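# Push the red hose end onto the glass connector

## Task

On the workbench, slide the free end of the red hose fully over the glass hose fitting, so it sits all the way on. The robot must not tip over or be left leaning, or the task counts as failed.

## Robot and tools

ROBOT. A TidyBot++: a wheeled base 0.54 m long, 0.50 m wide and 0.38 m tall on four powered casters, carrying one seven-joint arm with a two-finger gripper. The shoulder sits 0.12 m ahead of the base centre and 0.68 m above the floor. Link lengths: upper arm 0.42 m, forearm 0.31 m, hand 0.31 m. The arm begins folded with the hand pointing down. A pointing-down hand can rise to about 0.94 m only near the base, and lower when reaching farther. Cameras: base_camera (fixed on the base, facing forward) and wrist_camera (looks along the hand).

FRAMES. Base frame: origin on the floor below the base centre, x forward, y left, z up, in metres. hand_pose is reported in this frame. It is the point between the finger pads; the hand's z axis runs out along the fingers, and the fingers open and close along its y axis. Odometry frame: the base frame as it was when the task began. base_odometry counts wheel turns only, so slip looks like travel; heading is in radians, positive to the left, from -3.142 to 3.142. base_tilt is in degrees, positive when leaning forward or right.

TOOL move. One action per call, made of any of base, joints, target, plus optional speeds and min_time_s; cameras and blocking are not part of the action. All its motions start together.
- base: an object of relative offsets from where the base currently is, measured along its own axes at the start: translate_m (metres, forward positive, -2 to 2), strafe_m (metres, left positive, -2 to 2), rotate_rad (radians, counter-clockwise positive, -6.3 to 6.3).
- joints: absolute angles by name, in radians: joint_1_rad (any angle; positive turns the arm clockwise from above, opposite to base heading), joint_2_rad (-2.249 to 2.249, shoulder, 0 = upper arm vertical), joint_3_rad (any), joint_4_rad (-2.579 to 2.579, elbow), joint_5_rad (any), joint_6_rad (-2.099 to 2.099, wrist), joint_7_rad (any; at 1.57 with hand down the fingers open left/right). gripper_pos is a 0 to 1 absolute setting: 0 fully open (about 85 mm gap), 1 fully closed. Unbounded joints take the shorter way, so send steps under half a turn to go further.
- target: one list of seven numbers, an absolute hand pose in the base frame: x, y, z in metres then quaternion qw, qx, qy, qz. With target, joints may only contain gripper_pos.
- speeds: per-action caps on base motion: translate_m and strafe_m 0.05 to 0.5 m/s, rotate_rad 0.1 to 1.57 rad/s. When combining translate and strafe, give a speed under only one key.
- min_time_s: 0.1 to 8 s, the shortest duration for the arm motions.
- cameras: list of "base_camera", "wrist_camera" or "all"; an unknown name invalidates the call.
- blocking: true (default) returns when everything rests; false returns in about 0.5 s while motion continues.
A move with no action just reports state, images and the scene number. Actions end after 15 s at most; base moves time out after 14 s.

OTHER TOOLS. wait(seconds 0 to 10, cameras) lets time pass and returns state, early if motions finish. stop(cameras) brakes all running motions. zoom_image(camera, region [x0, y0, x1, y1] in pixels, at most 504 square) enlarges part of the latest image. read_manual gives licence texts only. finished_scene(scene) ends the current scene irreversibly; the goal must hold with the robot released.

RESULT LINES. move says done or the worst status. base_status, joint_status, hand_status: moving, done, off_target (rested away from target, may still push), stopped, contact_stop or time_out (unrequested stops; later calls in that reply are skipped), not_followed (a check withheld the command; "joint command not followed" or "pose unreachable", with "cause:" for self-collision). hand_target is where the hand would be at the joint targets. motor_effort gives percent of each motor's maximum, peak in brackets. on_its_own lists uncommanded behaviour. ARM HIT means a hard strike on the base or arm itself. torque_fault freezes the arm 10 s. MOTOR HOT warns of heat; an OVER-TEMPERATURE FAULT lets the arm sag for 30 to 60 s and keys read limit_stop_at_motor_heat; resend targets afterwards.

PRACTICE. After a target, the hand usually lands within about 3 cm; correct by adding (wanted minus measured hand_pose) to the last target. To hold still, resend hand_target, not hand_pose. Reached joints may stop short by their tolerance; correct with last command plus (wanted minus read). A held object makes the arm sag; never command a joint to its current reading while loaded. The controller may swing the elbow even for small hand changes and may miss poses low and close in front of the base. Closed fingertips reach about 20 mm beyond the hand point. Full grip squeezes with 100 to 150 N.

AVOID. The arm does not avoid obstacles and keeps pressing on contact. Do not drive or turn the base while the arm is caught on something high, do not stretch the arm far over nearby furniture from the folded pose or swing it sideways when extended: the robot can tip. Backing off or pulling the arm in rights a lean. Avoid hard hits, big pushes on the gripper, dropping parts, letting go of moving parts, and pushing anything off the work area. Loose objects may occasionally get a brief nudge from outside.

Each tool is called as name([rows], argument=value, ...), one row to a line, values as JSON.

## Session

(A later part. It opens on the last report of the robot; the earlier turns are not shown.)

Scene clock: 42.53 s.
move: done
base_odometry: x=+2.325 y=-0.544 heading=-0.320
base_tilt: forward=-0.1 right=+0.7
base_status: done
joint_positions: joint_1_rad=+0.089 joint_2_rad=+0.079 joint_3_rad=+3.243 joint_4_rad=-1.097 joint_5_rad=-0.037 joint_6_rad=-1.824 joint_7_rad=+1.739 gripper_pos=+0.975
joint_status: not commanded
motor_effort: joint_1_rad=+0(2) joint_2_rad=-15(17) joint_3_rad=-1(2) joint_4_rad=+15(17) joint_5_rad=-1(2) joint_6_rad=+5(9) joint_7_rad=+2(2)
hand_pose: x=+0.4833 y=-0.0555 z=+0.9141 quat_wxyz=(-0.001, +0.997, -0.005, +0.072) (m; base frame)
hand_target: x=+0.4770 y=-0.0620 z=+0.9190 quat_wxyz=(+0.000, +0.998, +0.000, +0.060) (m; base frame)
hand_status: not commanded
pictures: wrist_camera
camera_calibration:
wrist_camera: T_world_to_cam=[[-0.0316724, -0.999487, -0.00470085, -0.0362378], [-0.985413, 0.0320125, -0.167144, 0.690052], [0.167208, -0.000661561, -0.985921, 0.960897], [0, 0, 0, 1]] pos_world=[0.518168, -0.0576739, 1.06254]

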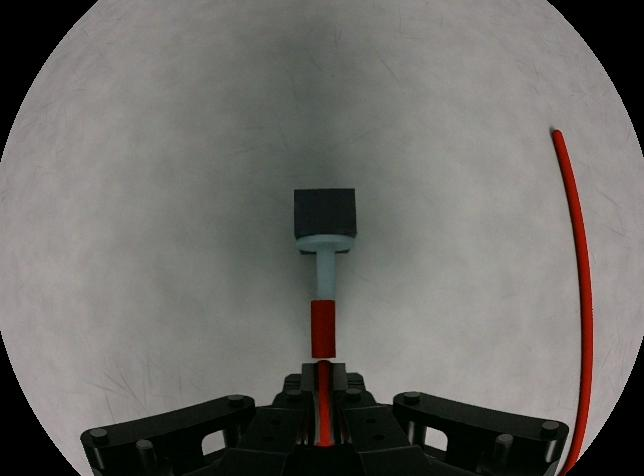

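move(base={"strafe_m":-0.0012,"translate_m":-0.007}, speeds={"translate_m":0.05}, cameras=[])

move(target=[0.477,-0.062,0.916,0,0.998,0,0.06], min_time_s=0.7, cameras=["wrist_camera"])

zoom_image(camera="wrist_camera", region=[260, 180, 390, 380])

Scene clock: 43.57 s.
move: done
base_odometry: x=+2.318 y=-0.544 heading=-0.320
base_tilt: forward=-0.1 right=+0.6
base_status: done
joint_positions: joint_1_rad=+0.089 joint_2_rad=+0.082 joint_3_rad=+3.243 joint_4_rad=-1.096 joint_5_rad=-0.037 joint_6_rad=-1.824 joint_7_rad=+1.739 gripper_pos=+0.975
joint_status: not commanded
motor_effort: joint_1_rad=+0(2) joint_2_rad=-16(19) joint_3_rad=-1(2) joint_4_rad=+14(16) joint_5_rad=+0(1) joint_6_rad=+2(5) joint_7_rad=+1(2)
hand_pose: x=+0.4842 y=-0.0557 z=+0.9134 quat_wxyz=(-0.001, +0.997, -0.005, +0.071) (m; base frame)
hand_target: x=+0.4770 y=-0.0620 z=+0.9190 quat_wxyz=(+0.000, +0.998, +0.000, +0.060) (m; base frame)
hand_status: not commanded
pictures: none
No camera images: "cameras" was empty.

Scene clock: 44.57 s.
move: done
base_odometry: x=+2.318 y=-0.544 heading=-0.320
base_tilt: forward=-0.1 right=+0.7
base_status: not commanded
joint_positions: joint_1_rad=+0.089 joint_2_rad=+0.082 joint_3_rad=+3.243 joint_4_rad=-1.096 joint_5_rad=-0.037 joint_6_rad=-1.824 joint_7_rad=+1.739 gripper_pos=+0.975
joint_status: not commanded
motor_effort: joint_1_rad=+0(0) joint_2_rad=-16(17) joint_3_rad=-1(1) joint_4_rad=+15(16) joint_5_rad=+0(0) joint_6_rad=+2(3) joint_7_rad=+1(2)
hand_pose: x=+0.4842 y=-0.0557 z=+0.9134 quat_wxyz=(-0.001, +0.997, -0.005, +0.071) (m; base frame)
hand_target: x=+0.4770 y=-0.0620 z=+0.9160 quat_wxyz=(+0.000, +0.998, +0.000, +0.060) (m; base frame)
hand_status: done (0.010 m and 1.4 deg from the pose sent, 0.010 m and 1.4 deg at the start)
pictures: wrist_camera
camera_calibration:
wrist_camera: T_world_to_cam=[[-0.03188, -0.999481, -0.0046793, -0.0363203], [-0.985693, 0.0322147, -0.165441, 0.689387], [0.165506, -0.000661895, -0.986209, 0.961214], [0, 0, 0, 1]] pos_world=[0.51928, -0.0578736, 1.06184]

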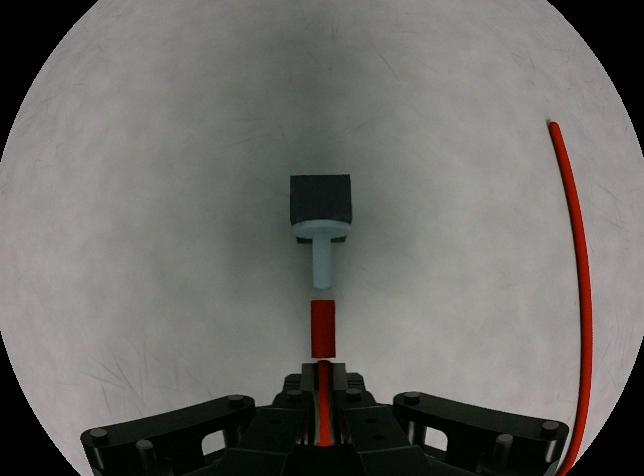

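Scaled by 2.520.

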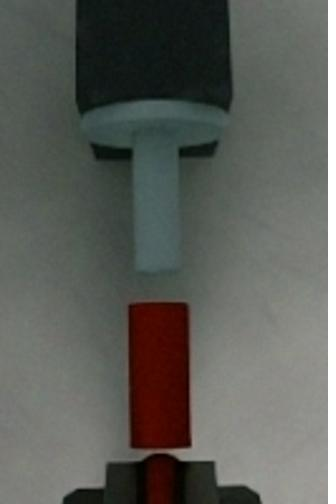

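move(target=[0.477,-0.062,0.910,0,0.9962,0,0.087], min_time_s=0.7, cameras=["wrist_camera"])

zoom_image(camera="wrist_camera", region=[260, 180, 390, 380])

Scene clock: 45.77 s.
move: done
base_odometry: x=+2.318 y=-0.544 heading=-0.320
base_tilt: forward=-0.1 right=+0.6
base_status: not commanded
joint_positions: joint_1_rad=+0.089 joint_2_rad=+0.062 joint_3_rad=+3.244 joint_4_rad=-1.132 joint_5_rad=-0.037 joint_6_rad=-1.824 joint_7_rad=+1.739 gripper_pos=+0.975
joint_status: not commanded
motor_effort: joint_1_rad=+0(0) joint_2_rad=-16(17) joint_3_rad=-1(1) joint_4_rad=+15(16) joint_5_rad=+0(0) joint_6_rad=+2(3) joint_7_rad=+1(2)
hand_pose: x=+0.4728 y=-0.0542 z=+0.9089 quat_wxyz=(-0.003, +0.998, -0.006, +0.064) (m; base frame)
hand_target: x=+0.4770 y=-0.0620 z=+0.9100 quat_wxyz=(+0.000, +0.996, +0.000, +0.087) (m; base frame)
hand_status: done (0.009 m and 2.8 deg from the pose sent, 0.010 m and 1.9 deg at the start)
pictures: wrist_camera
camera_calibration:
wrist_camera: T_world_to_cam=[[-0.0327129, -0.999423, -0.00917502, -0.0307901], [-0.988006, 0.0337225, -0.150685, 0.665129], [0.150908, 0.00413562, -0.988539, 0.967919], [0, 0, 0, 1]] pos_world=[0.510077, -0.0572051, 1.05677]

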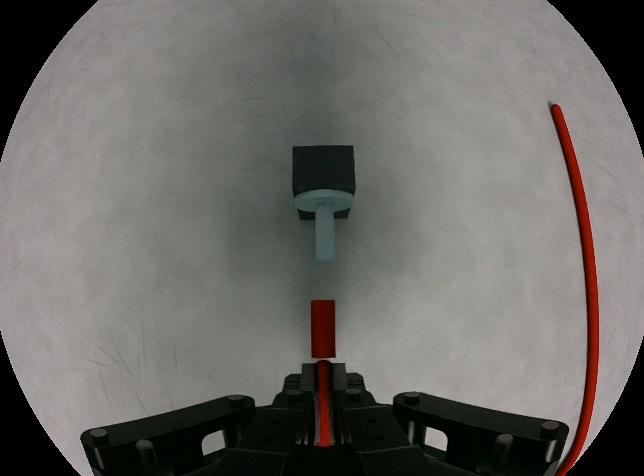

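Scaled by 2.520.

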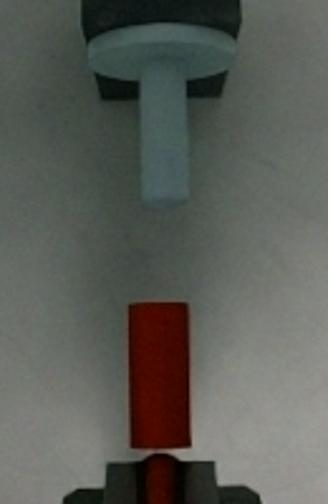

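move(base={"translate_m":-0.015,"strafe_m":0.0005}, speeds={"translate_m":0.05}, cameras=[])

move(joints={"joint_6_rad":-1.66}, min_time_s=0.5, cameras=["wrist_camera"])

zoom_image(camera="wrist_camera", region=[260, 180, 390, 380])

Scene clock: 46.70 s.
move: done
base_odometry: x=+2.304 y=-0.539 heading=-0.320
base_tilt: forward=-0.1 right=+0.8
base_status: done
joint_positions: joint_1_rad=+0.089 joint_2_rad=+0.053 joint_3_rad=+3.244 joint_4_rad=-1.132 joint_5_rad=-0.037 joint_6_rad=-1.824 joint_7_rad=+1.739 gripper_pos=+0.975
joint_status: not commanded
motor_effort: joint_1_rad=+0(1) joint_2_rad=-15(20) joint_3_rad=-1(2) joint_4_rad=+15(16) joint_5_rad=-1(1) joint_6_rad=+2(3) joint_7_rad=+2(2)
hand_pose: x=+0.4709 y=-0.0542 z=+0.9119 quat_wxyz=(-0.003, +0.998, -0.006, +0.068) (m; base frame)
hand_target: x=+0.4770 y=-0.0620 z=+0.9100 quat_wxyz=(+0.000, +0.996, +0.000, +0.087) (m; base frame)
hand_status: not commanded
pictures: none
No camera images: "cameras" was empty.

Scene clock: 47.50 s.
move: done
base_odometry: x=+2.304 y=-0.539 heading=-0.320
base_tilt: forward=-0.1 right=+0.7
base_status: not commanded
joint_positions: joint_1_rad=+0.089 joint_2_rad=+0.053 joint_3_rad=+3.244 joint_4_rad=-1.132 joint_5_rad=-0.037 joint_6_rad=-1.731 joint_7_rad=+1.739 gripper_pos=+0.975
joint_status: all done
motor_effort: joint_1_rad=+0(0) joint_2_rad=-16(16) joint_3_rad=-1(1) joint_4_rad=+16(16) joint_5_rad=+0(0) joint_6_rad=+3(3) joint_7_rad=+1(2)
hand_pose: x=+0.4989 y=-0.0594 z=+0.9170 quat_wxyz=(+0.005, +0.994, -0.006, +0.114) (m; base frame)
hand_target: x=+0.5104 y=-0.0690 z=+0.9179 quat_wxyz=(+0.011, +0.990, -0.001, +0.142) (m; base frame)
hand_status: not commanded
pictures: wrist_camera
camera_calibration:
wrist_camera: T_world_to_cam=[[-0.035669, -0.999353, 0.00463071, -0.0461988], [-0.96793, 0.0333937, -0.248992, 0.772385], [0.248676, -0.0133635, -0.968494, 0.903771], [0, 0, 0, 1]] pos_world=[0.52122, -0.0598841, 1.06783]

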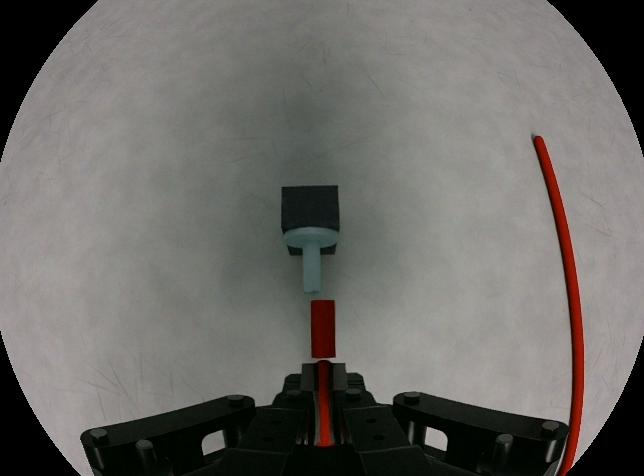

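Scaled by 2.520.

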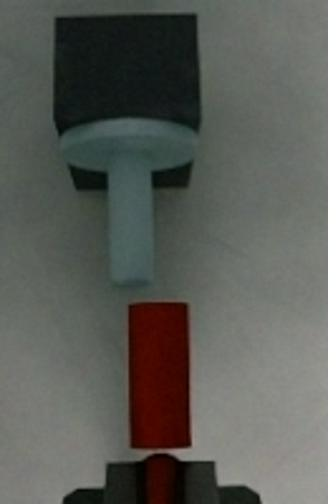

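move(base={"strafe_m":0.0045}, speeds={"strafe_m":0.05}, joints={"joint_4_rad":-1.185}, min_time_s=0.5, cameras=["wrist_camera"])

zoom_image(camera="wrist_camera", region=[260, 180, 390, 380])

Scene clock: 48.53 s.
move: done
base_odometry: x=+2.305 y=-0.534 heading=-0.320
base_tilt: forward=-0.1 right=+0.7
base_status: done
joint_positions: joint_1_rad=+0.089 joint_2_rad=+0.053 joint_3_rad=+3.247 joint_4_rad=-1.153 joint_5_rad=-0.037 joint_6_rad=-1.731 joint_7_rad=+1.739 gripper_pos=+0.975
joint_status: all done
motor_effort: joint_1_rad=+0(2) joint_2_rad=-15(17) joint_3_rad=-1(3) joint_4_rad=+14(17) joint_5_rad=+0(1) joint_6_rad=+3(3) joint_7_rad=+1(2)
hand_pose: x=+0.4948 y=-0.0595 z=+0.9096 quat_wxyz=(+0.004, +0.995, -0.008, +0.103) (m; base frame)
hand_target: x=+0.5059 y=-0.0681 z=+0.9086 quat_wxyz=(+0.009, +0.991, -0.001, +0.130) (m; base frame)
hand_status: not commanded
pictures: wrist_camera
camera_calibration:
wrist_camera: T_world_to_cam=[[-0.0380502, -0.999275, 0.00148815, -0.042344], [-0.972685, 0.0366964, -0.22921, 0.751123], [0.228989, -0.010169, -0.973376, 0.912037], [0, 0, 0, 1]] pos_world=[0.520149, -0.0606024, 1.05998]

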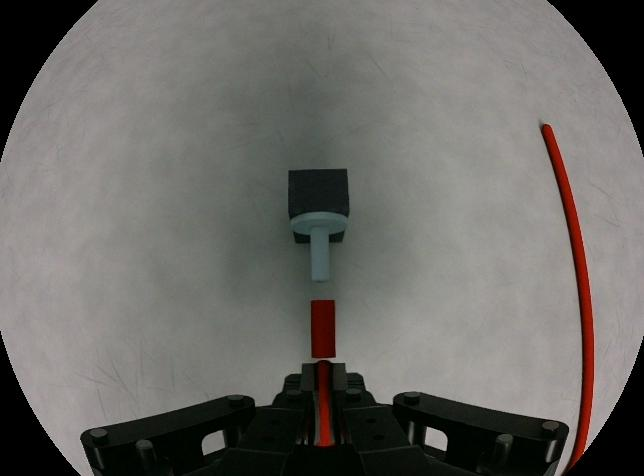

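Scaled by 2.520.

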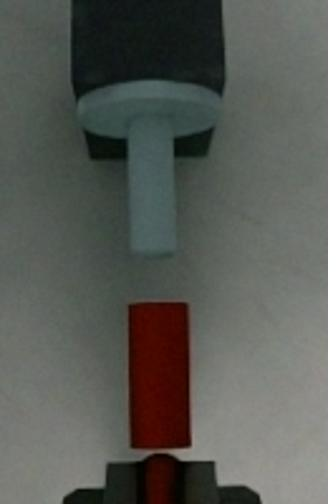

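move(base={"strafe_m":0.0008,"translate_m":0.006}, speeds={"translate_m":0.05}, cameras=["wrist_camera"])

zoom_image(camera="wrist_camera", region=[260, 180, 390, 380])

Scene clock: 49.33 s.
move: done
base_odometry: x=+2.311 y=-0.535 heading=-0.320
base_tilt: forward=+0.0 right=+0.7
base_status: done
joint_positions: joint_1_rad=+0.089 joint_2_rad=+0.050 joint_3_rad=+3.247 joint_4_rad=-1.154 joint_5_rad=-0.037 joint_6_rad=-1.731 joint_7_rad=+1.739 gripper_pos=+0.975
joint_status: not commanded
motor_effort: joint_1_rad=+0(1) joint_2_rad=-15(18) joint_3_rad=-1(2) joint_4_rad=+15(16) joint_5_rad=+0(1) joint_6_rad=+3(4) joint_7_rad=+1(1)
hand_pose: x=+0.4942 y=-0.0595 z=+0.9105 quat_wxyz=(+0.004, +0.994, -0.008, +0.105) (m; base frame)
hand_target: x=+0.5059 y=-0.0681 z=+0.9086 quat_wxyz=(+0.009, +0.991, -0.001, +0.130) (m; base frame)
hand_status: not commanded
pictures: wrist_camera
camera_calibration:
wrist_camera: T_world_to_cam=[[-0.0381981, -0.999269, 0.00156559, -0.0423838], [-0.972115, 0.0367972, -0.2316, 0.752683], [0.231373, -0.0103686, -0.97281, 0.911266], [0, 0, 0, 1]] pos_world=[0.519233, -0.0606008, 1.06088]

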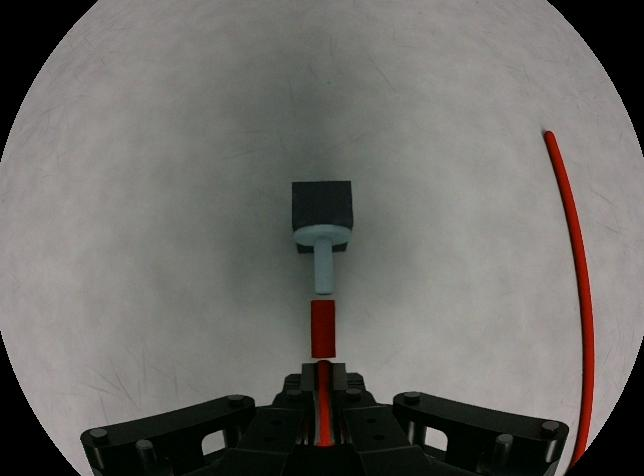

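Scaled by 2.520.

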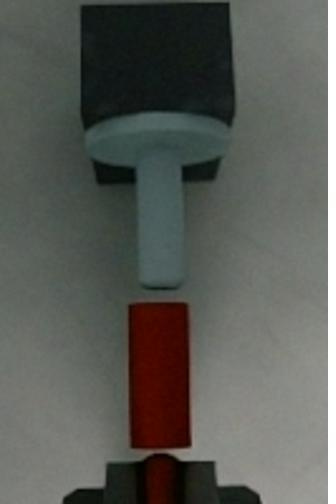

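move(base={"strafe_m":-0.001,"translate_m":0.012}, speeds={"translate_m":0.05}, cameras=["wrist_camera"])

zoom_image(camera="wrist_camera", region=[260, 180, 390, 380])

Scene clock: 50.20 s.
move: done
base_odometry: x=+2.322 y=-0.540 heading=-0.320
base_tilt: forward=-0.1 right=+0.7
base_status: done
joint_positions: joint_1_rad=+0.089 joint_2_rad=+0.048 joint_3_rad=+3.248 joint_4_rad=-1.158 joint_5_rad=-0.037 joint_6_rad=-1.730 joint_7_rad=+1.739 gripper_pos=+0.975
joint_status: not commanded
motor_effort: joint_1_rad=+0(1) joint_2_rad=-16(17) joint_3_rad=-1(2) joint_4_rad=+15(17) joint_5_rad=-1(2) joint_6_rad=+3(6) joint_7_rad=+1(2)
hand_pose: x=+0.4931 y=-0.0600 z=+0.9100 quat_wxyz=(+0.004, +0.994, -0.009, +0.104) (m; base frame)
hand_target: x=+0.5059 y=-0.0681 z=+0.9086 quat_wxyz=(+0.009, +0.991, -0.001, +0.130) (m; base frame)
hand_status: not commanded
pictures: wrist_camera
camera_calibration:
wrist_camera: T_world_to_cam=[[-0.0398759, -0.999204, 0.00128763, -0.0418498], [-0.972144, 0.0384981, -0.231202, 0.751338], [0.230968, -0.0104711, -0.972905, 0.911407], [0, 0, 0, 1]] pos_world=[0.518234, -0.0611981, 1.06048]

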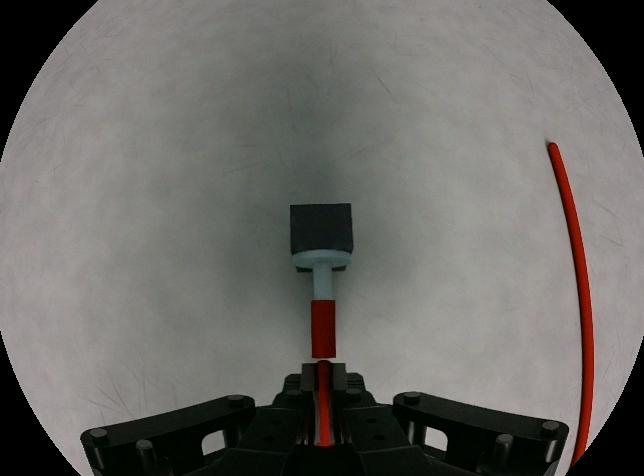

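Scaled by 2.520.

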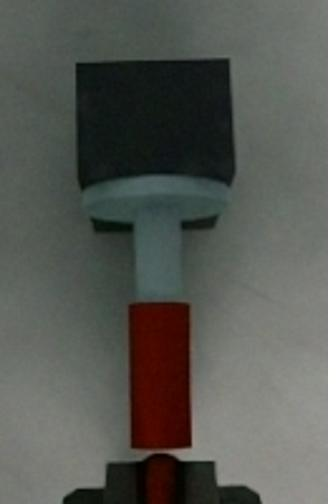

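move(base={"strafe_m":-0.0004,"translate_m":0.015}, speeds={"translate_m":0.05}, cameras=["wrist_camera"])

zoom_image(camera="wrist_camera", region=[260, 180, 390, 380])

Scene clock: 51.17 s.
move: done
base_odometry: x=+2.337 y=-0.545 heading=-0.319
base_tilt: forward=-0.1 right=+0.7
base_status: done
joint_positions: joint_1_rad=+0.089 joint_2_rad=+0.041 joint_3_rad=+3.250 joint_4_rad=-1.164 joint_5_rad=-0.037 joint_6_rad=-1.729 joint_7_rad=+1.739 gripper_pos=+0.975
joint_status: not commanded
motor_effort: joint_1_rad=+0(2) joint_2_rad=-13(15) joint_3_rad=-2(2) joint_4_rad=+17(18) joint_5_rad=-2(4) joint_6_rad=+8(12) joint_7_rad=+1(2)
hand_pose: x=+0.4905 y=-0.0604 z=+0.9101 quat_wxyz=(+0.003, +0.994, -0.010, +0.105) (m; base frame)
hand_target: x=+0.5059 y=-0.0681 z=+0.9086 quat_wxyz=(+0.009, +0.991, -0.001, +0.130) (m; base frame)
hand_status: not commanded
pictures: wrist_camera
camera_calibration:
wrist_camera: T_world_to_cam=[[-0.041823, -0.999125, 0.000806481, -0.0409361], [-0.971945, 0.0404982, -0.231695, 0.749295], [0.23146, -0.010474, -0.972788, 0.911744], [0, 0, 0, 1]] pos_world=[0.515529, -0.0616957, 1.06057]

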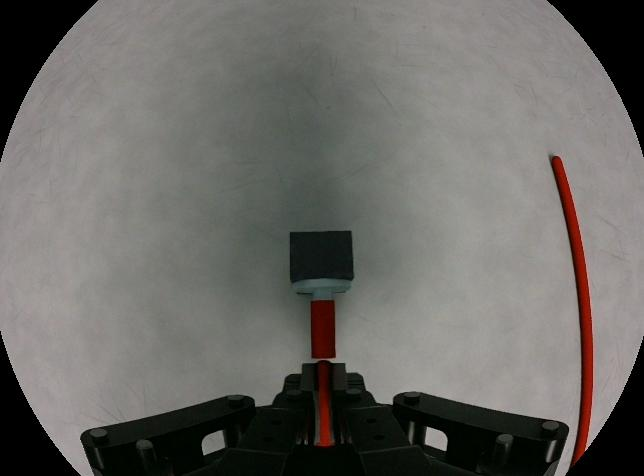

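Scaled by 2.520.

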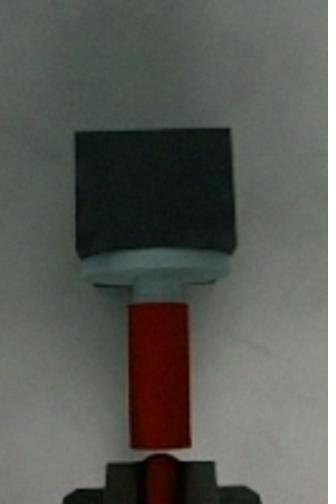

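move(base={"translate_m":0.012}, speeds={"translate_m":0.05}, cameras=["wrist_camera"])

zoom_image(camera="wrist_camera", region=[260, 180, 390, 380])

Scene clock: 52.00 s.
move: done
base_odometry: x=+2.348 y=-0.548 heading=-0.319
base_tilt: forward=-0.1 right=+0.7
base_status: done
joint_positions: joint_1_rad=+0.089 joint_2_rad=+0.026 joint_3_rad=+3.253 joint_4_rad=-1.178 joint_5_rad=-0.037 joint_6_rad=-1.729 joint_7_rad=+1.739 gripper_pos=+0.975
joint_status: not commanded
motor_effort: joint_1_rad=-2(2) joint_2_rad=-11(13) joint_3_rad=-2(3) joint_4_rad=+19(21) joint_5_rad=-3(4) joint_6_rad=+13(17) joint_7_rad=+1(2)
hand_pose: x=+0.4844 y=-0.0607 z=+0.9106 quat_wxyz=(+0.003, +0.994, -0.011, +0.105) (m; base frame)
hand_target: x=+0.5059 y=-0.0681 z=+0.9086 quat_wxyz=(+0.009, +0.991, -0.001, +0.130) (m; base frame)
hand_status: not commanded
pictures: wrist_camera
camera_calibration:
wrist_camera: T_world_to_cam=[[-0.044992, -0.998987, -0.000596689, -0.0386886], [-0.971614, 0.043898, -0.232465, 0.744163], [0.232256, -0.00987932, -0.972605, 0.913118], [0, 0, 0, 1]] pos_world=[0.509221, -0.0622957, 1.06107]

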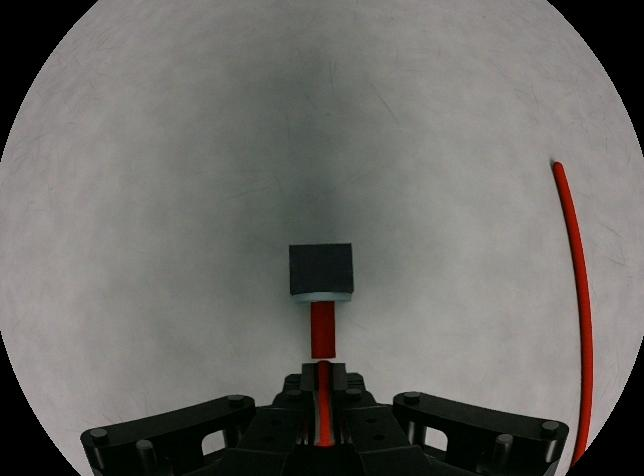

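Scaled by 2.520.

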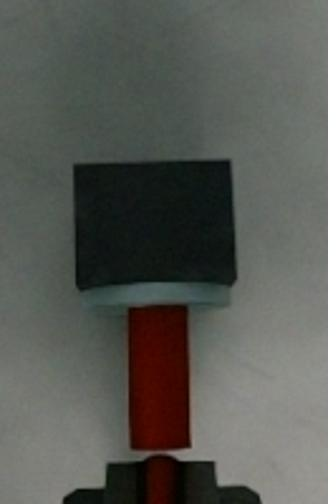

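move(base={"translate_m":0.008}, speeds={"translate_m":0.05}, cameras=["wrist_camera"])

zoom_image(camera="wrist_camera", region=[260, 180, 390, 380])

Scene clock: 52.77 s.
move: done
base_odometry: x=+2.355 y=-0.550 heading=-0.319
base_tilt: forward=-0.1 right=+0.7
base_status: done
joint_positions: joint_1_rad=+0.090 joint_2_rad=+0.014 joint_3_rad=+3.256 joint_4_rad=-1.189 joint_5_rad=-0.037 joint_6_rad=-1.735 joint_7_rad=+1.739 gripper_pos=+0.975
joint_status: not commanded
motor_effort: joint_1_rad=-2(3) joint_2_rad=-10(12) joint_3_rad=-3(3) joint_4_rad=+20(23) joint_5_rad=-4(6) joint_6_rad=+17(26) joint_7_rad=+1(2)
hand_pose: x=+0.4775 y=-0.0609 z=+0.9109 quat_wxyz=(+0.002, +0.995, -0.013, +0.103) (m; base frame)
hand_target: x=+0.5059 y=-0.0681 z=+0.9086 quat_wxyz=(+0.009, +0.991, -0.001, +0.130) (m; base frame)
hand_status: not commanded
pictures: wrist_camera
camera_calibration:
wrist_camera: T_world_to_cam=[[-0.0482807, -0.99883, -0.00260947, -0.0357755], [-0.972424, 0.0476007, -0.228309, 0.734371], [0.228166, -0.00848541, -0.973585, 0.917959], [0, 0, 0, 1]] pos_world=[0.502946, -0.062901, 1.06128]

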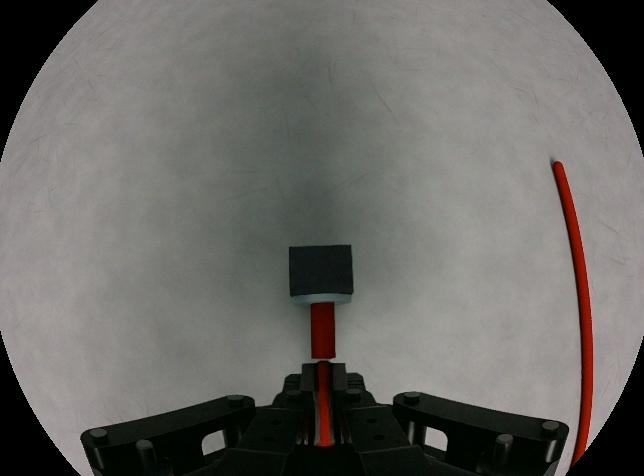

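Scaled by 2.520.

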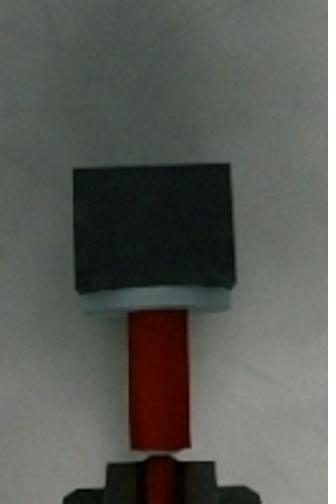

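move(base={"translate_m":-0.007}, speeds={"translate_m":0.05}, cameras=["wrist_camera"])

move(joints={"gripper_pos":0.6}, cameras=["wrist_camera"])

zoom_image(camera="wrist_camera", region=[260, 180, 390, 380])

Scene clock: 53.53 s.
move: done
base_odometry: x=+2.348 y=-0.548 heading=-0.319
base_tilt: forward=-0.1 right=+0.7
base_status: done
joint_positions: joint_1_rad=+0.090 joint_2_rad=+0.018 joint_3_rad=+3.257 joint_4_rad=-1.189 joint_5_rad=-0.040 joint_6_rad=-1.716 joint_7_rad=+1.739 gripper_pos=+0.975
joint_status: not commanded
motor_effort: joint_1_rad=+0(3) joint_2_rad=-11(14) joint_3_rad=-1(3) joint_4_rad=+17(20) joint_5_rad=-1(5) joint_6_rad=+12(17) joint_7_rad=+1(2)
hand_pose: x=+0.4841 y=-0.0613 z=+0.9106 quat_wxyz=(+0.002, +0.994, -0.013, +0.110) (m; base frame)
hand_target: x=+0.5059 y=-0.0681 z=+0.9086 quat_wxyz=(+0.009, +0.991, -0.001, +0.130) (m; base frame)
hand_status: not commanded
pictures: wrist_camera
camera_calibration:
wrist_camera: T_world_to_cam=[[-0.0483576, -0.998825, -0.00324122, -0.0352518], [-0.968981, 0.0476996, -0.242488, 0.751971], [0.242358, -0.00858546, -0.970149, 0.906057], [0, 0, 0, 1]] pos_world=[0.507351, -0.0633001, 1.06124]

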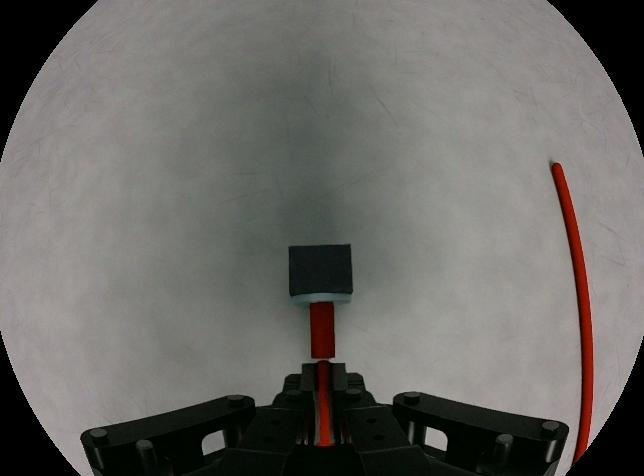

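Scene clock: 54.30 s.
move: done
base_odometry: x=+2.348 y=-0.548 heading=-0.319
base_tilt: forward=-0.1 right=+0.7
base_status: not commanded
joint_positions: joint_1_rad=+0.090 joint_2_rad=+0.027 joint_3_rad=+3.257 joint_4_rad=-1.189 joint_5_rad=-0.040 joint_6_rad=-1.692 joint_7_rad=+1.739 gripper_pos=+0.600
joint_status: all done
motor_effort: joint_1_rad=+0(0) joint_2_rad=-15(16) joint_3_rad=+0(2) joint_4_rad=+16(19) joint_5_rad=+0(1) joint_6_rad=+3(12) joint_7_rad=+1(2)
hand_pose: x=+0.4935 y=-0.0630 z=+0.9089 quat_wxyz=(+0.004, +0.993, -0.013, +0.118) (m; base frame)
hand_target: x=+0.5059 y=-0.0681 z=+0.9086 quat_wxyz=(+0.009, +0.991, -0.001, +0.130) (m; base frame)
hand_status: not commanded
pictures: wrist_camera
camera_calibration:
wrist_camera: T_world_to_cam=[[-0.0491085, -0.998793, -0.000148296, -0.0388744], [-0.965206, 0.0474952, -0.257142, 0.772157], [0.256839, -0.0124847, -0.966374, 0.891324], [0, 0, 0, 1]] pos_world=[0.514455, -0.0643733, 1.0599]

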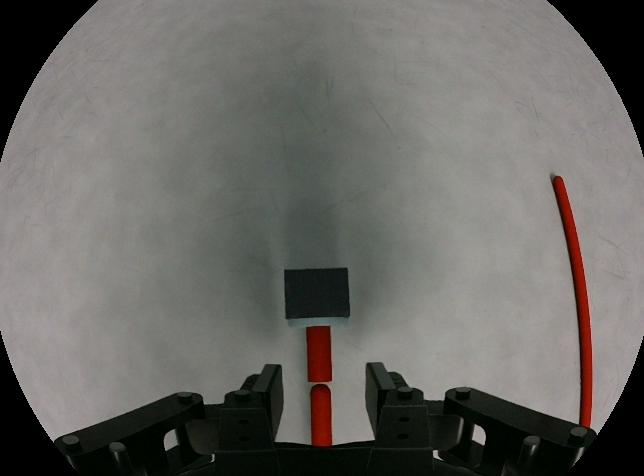

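Scaled by 2.520.

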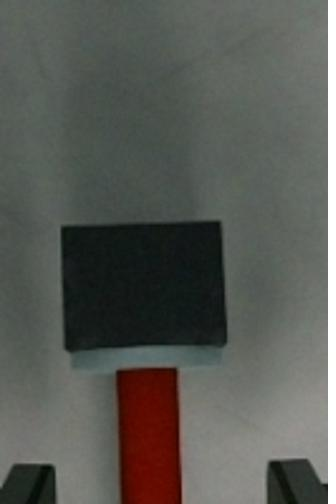

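move(joints={"joint_2_rad":-0.25}, cameras=["wrist_camera"])

zoom_image(camera="wrist_camera", region=[230, 200, 430, 470])

Scene clock: 55.77 s.
move: done
base_odometry: x=+2.348 y=-0.548 heading=-0.319
base_tilt: forward=-0.1 right=+0.7
base_status: not commanded
joint_positions: joint_1_rad=+0.090 joint_2_rad=-0.252 joint_3_rad=+3.257 joint_4_rad=-1.189 joint_5_rad=-0.040 joint_6_rad=-1.692 joint_7_rad=+1.739 gripper_pos=+0.600
joint_status: all done
motor_effort: joint_1_rad=+0(1) joint_2_rad=-5(17) joint_3_rad=-1(1) joint_4_rad=+14(17) joint_5_rad=-1(1) joint_6_rad=+6(6) joint_7_rad=+1(2)
hand_pose: x=+0.4166 y=-0.0560 z=+1.0044 quat_wxyz=(+0.014, +0.967, -0.012, +0.254) (m; base frame)
hand_target: x=+0.4255 y=-0.0606 z=+1.0106 quat_wxyz=(+0.022, +0.963, -0.001, +0.270) (m; base frame)
hand_status: not commanded
pictures: wrist_camera
camera_calibration:
wrist_camera: T_world_to_cam=[[-0.050655, -0.998654, 0.0111603, -0.0464222], [-0.857392, 0.0377537, -0.513277, 0.93398], [0.512164, -0.0355688, -0.858151, 0.787105], [0, 0, 0, 1]] pos_world=[0.395308, -0.0536245, 1.15536]

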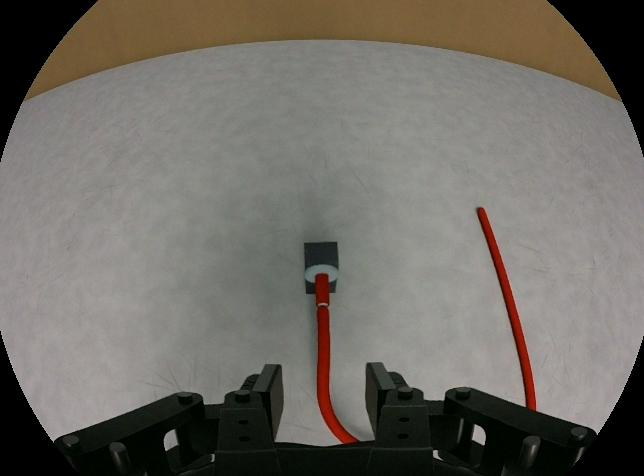

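Scaled by 1.867.

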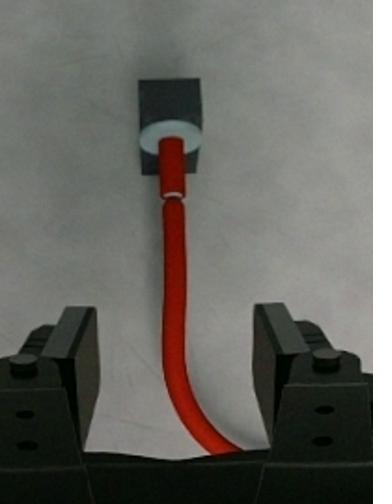

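finished_scene(scene=1)

The scene is finished: the task was done.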